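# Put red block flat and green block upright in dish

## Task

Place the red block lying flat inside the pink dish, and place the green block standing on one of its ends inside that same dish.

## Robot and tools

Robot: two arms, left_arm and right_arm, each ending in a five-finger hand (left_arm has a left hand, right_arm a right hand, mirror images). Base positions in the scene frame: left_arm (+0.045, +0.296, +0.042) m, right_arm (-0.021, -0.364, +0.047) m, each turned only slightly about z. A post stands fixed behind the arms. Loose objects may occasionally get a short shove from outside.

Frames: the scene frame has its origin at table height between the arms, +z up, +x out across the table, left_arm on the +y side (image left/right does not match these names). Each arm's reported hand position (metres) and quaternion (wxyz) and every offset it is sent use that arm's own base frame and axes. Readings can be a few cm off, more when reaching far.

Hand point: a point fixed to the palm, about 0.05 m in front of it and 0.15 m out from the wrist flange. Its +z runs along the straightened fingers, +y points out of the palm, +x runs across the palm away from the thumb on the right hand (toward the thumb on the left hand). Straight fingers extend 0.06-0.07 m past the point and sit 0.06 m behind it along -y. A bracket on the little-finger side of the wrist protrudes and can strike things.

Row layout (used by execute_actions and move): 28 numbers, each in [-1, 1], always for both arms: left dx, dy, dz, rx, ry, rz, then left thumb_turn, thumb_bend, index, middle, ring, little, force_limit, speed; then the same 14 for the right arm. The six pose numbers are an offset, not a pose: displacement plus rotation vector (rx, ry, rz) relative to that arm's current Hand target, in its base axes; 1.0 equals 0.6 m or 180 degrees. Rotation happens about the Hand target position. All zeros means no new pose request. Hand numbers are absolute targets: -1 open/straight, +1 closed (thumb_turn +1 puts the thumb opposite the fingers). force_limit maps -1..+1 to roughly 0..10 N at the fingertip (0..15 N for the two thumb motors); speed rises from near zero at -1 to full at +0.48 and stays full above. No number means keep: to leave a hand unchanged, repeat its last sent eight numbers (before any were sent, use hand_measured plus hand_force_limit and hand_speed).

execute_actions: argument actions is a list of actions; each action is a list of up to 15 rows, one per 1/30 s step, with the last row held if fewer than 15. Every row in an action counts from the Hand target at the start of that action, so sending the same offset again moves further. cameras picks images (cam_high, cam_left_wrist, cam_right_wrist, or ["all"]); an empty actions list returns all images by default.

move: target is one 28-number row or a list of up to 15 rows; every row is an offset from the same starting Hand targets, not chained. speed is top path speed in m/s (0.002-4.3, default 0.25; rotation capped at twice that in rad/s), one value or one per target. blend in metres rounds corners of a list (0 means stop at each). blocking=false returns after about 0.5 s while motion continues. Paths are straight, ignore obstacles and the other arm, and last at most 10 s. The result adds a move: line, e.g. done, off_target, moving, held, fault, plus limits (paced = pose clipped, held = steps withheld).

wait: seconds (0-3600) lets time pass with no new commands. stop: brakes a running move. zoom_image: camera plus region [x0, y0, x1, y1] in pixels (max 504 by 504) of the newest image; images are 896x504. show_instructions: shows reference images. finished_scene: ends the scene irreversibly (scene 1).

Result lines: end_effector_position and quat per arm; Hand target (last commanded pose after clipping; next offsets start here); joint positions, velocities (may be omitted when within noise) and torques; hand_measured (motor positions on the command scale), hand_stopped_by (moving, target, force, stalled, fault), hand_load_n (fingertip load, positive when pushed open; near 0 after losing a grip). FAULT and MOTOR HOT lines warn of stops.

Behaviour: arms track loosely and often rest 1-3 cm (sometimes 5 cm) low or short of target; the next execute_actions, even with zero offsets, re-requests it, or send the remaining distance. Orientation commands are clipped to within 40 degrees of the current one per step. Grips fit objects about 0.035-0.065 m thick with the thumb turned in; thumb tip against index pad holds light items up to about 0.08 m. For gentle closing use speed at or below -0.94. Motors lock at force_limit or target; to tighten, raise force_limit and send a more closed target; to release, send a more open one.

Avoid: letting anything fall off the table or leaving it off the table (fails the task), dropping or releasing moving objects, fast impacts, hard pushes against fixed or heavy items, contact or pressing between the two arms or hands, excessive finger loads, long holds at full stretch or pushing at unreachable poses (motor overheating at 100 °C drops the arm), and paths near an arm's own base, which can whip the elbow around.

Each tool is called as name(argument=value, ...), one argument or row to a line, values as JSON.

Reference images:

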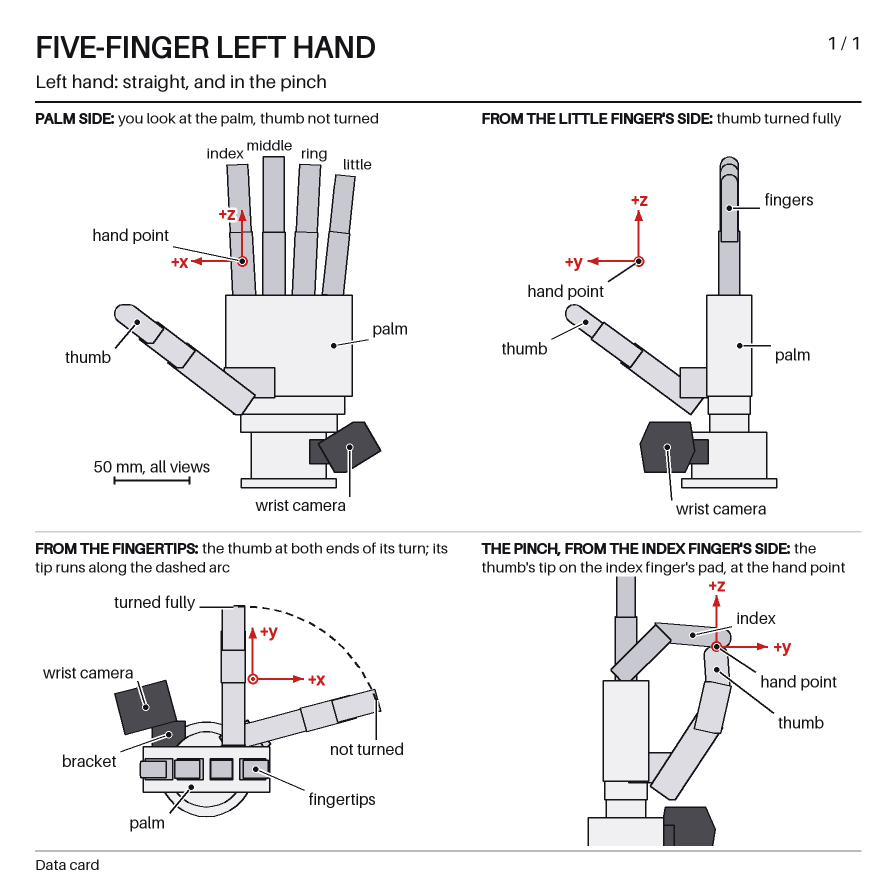

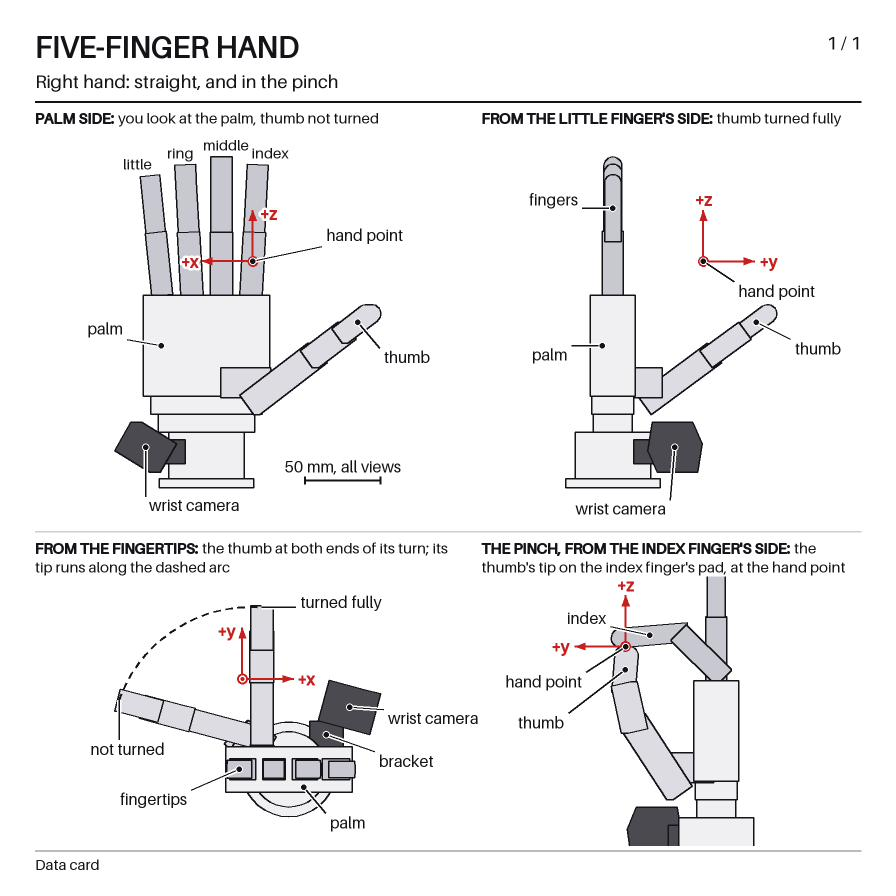

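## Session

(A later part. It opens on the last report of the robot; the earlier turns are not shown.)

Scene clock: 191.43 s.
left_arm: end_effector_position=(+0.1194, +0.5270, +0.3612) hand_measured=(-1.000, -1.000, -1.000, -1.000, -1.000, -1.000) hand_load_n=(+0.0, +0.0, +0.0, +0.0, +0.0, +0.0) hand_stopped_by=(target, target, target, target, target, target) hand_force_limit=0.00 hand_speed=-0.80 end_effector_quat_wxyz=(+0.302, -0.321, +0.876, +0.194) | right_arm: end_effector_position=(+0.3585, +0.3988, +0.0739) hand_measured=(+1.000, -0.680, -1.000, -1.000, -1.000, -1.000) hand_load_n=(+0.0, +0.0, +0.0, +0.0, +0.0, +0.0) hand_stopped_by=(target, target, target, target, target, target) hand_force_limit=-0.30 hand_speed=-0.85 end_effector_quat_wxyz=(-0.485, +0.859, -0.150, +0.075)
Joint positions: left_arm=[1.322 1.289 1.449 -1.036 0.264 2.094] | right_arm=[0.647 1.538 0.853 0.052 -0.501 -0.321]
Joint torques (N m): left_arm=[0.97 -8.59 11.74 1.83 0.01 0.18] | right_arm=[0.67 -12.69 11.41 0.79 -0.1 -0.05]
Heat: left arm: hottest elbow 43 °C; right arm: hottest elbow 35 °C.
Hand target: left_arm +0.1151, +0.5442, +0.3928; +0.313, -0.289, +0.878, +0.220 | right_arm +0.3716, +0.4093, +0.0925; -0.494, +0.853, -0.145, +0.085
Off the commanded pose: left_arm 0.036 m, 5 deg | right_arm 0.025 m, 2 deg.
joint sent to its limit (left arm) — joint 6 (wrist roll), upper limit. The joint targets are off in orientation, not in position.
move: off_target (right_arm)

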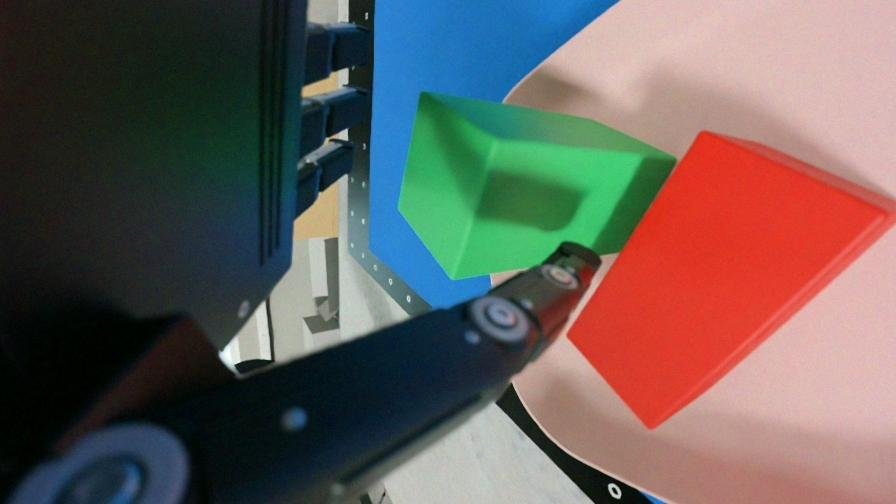

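Rising cleanly now. Continue up and away.

move(
  target=[
    [0,0,0,0,0,0,-1,-1,-1,-1,-1,-1,0,-0.8,0.0,0.0,0.2,0,0,0,1,-0.68,-1,-1,-1,-1,-0.3,-0.85],
    [0,0,0,0,0,0,-1,-1,-1,-1,-1,-1,0,-0.8,-0.05,-0.4,0.22,0,0,0,1,-0.68,-1,-1,-1,-1,-0.3,-0.85],
  ],
  cameras=["cam_right_wrist","cam_high"],
  speed=[0.06,0.15],
  blend=0.01,
)

zoom_image(
  camera="cam_high",
  region=[340, 210, 444, 330],
)

Scene clock: 196.43 s.
left_arm: end_effector_position=(+0.1194, +0.5270, +0.3612) hand_measured=(-1.000, -1.000, -1.000, -1.000, -1.000, -1.000) hand_load_n=(+0.0, +0.0, +0.0, +0.0, +0.0, -0.5) hand_stopped_by=(target, target, target, target, target, target) hand_force_limit=0.00 hand_speed=-0.80 end_effector_quat_wxyz=(+0.302, -0.321, +0.876, +0.194) | right_arm: end_effector_position=(+0.3429, +0.1728, +0.2265) hand_measured=(+1.000, -0.680, -1.000, -1.000, -1.000, -1.000) hand_load_n=(+0.0, +0.0, +0.0, -0.5, +0.0, +0.0) hand_stopped_by=(target, target, target, target, target, target) hand_force_limit=-0.30 hand_speed=-0.85 end_effector_quat_wxyz=(-0.496, +0.852, -0.142, +0.087)
Joint positions: left_arm=[1.322 1.289 1.449 -1.036 0.264 2.094] | right_arm=[0.098 1.087 0.921 -0.764 -0.909 -0.822]
Joint torques (N m): left_arm=[0.97 -8.59 11.73 1.83 0.01 0.17] | right_arm=[-0.09 -6.36 9.35 0.36 -0.51 -0.16]
Heat: left arm: hottest elbow 43 °C; right arm: hottest elbow 36 °C.
Hand target: left_arm +0.1151, +0.5442, +0.3928; +0.313, -0.289, +0.878, +0.220 | right_arm +0.3416, +0.1692, +0.2244; -0.494, +0.853, -0.145, +0.084
Off the commanded pose: left_arm 0.036 m, 5 deg | right_arm 0.004 m, 0 deg.
joint sent to its limit (left arm) — joint 6 (wrist roll), upper limit. The joint targets are off in orientation, not in position.
move: done
Images, in order (width x height): cam_high 896x504, cam_right_wrist 896x504.

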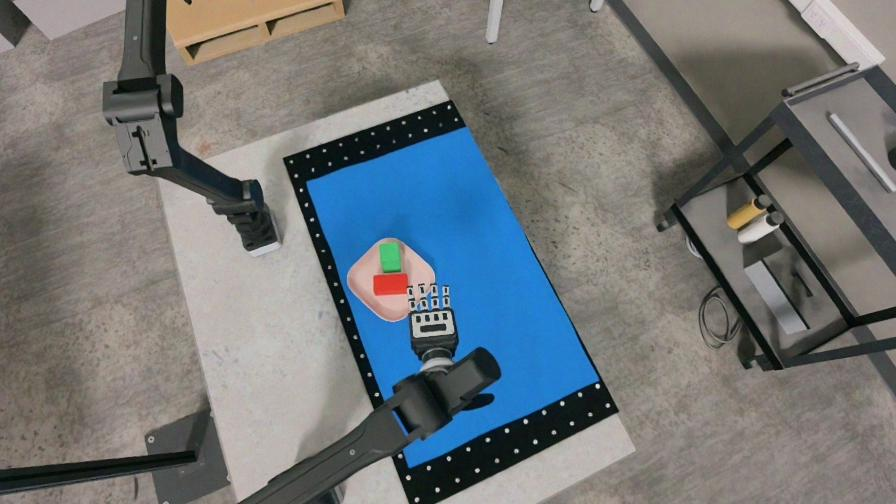

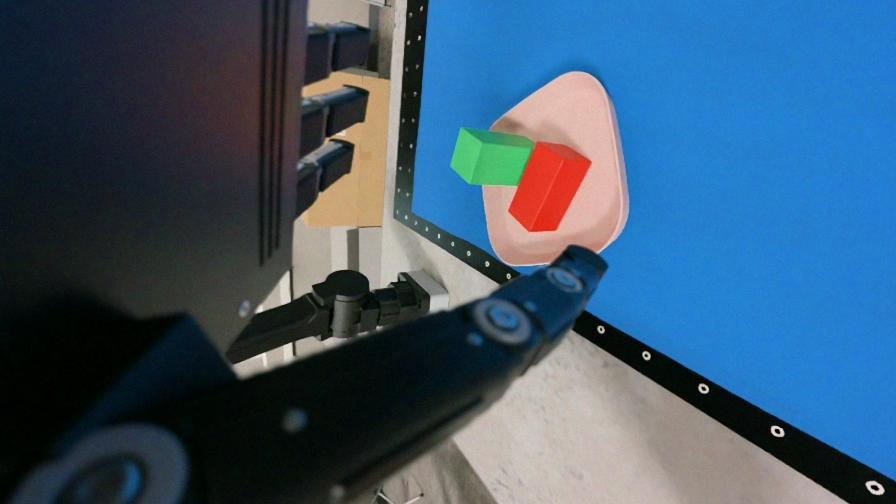

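Scaled by 4.200 from the camera's image (finer frame: 1280x720).

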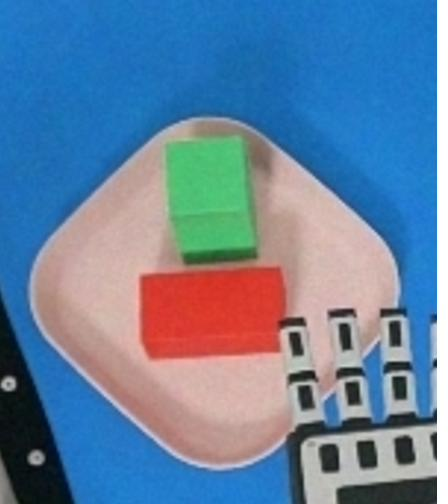

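zoom_image(
  camera="cam_right_wrist",
  region=[430, 50, 650, 290],
)

Scaled by 2.100 from the camera's image (finer frame: 1280x720).

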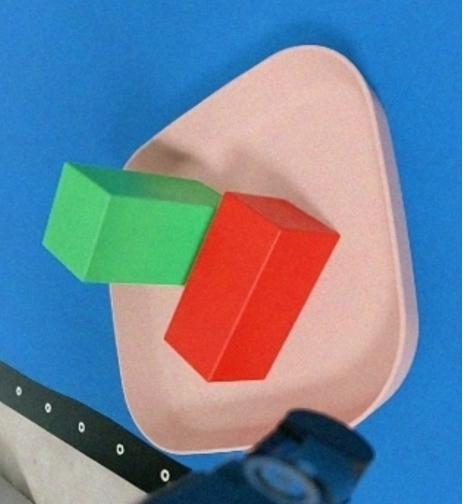

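finished_scene(
  scene=1,
)

The scene is finished: the task was done.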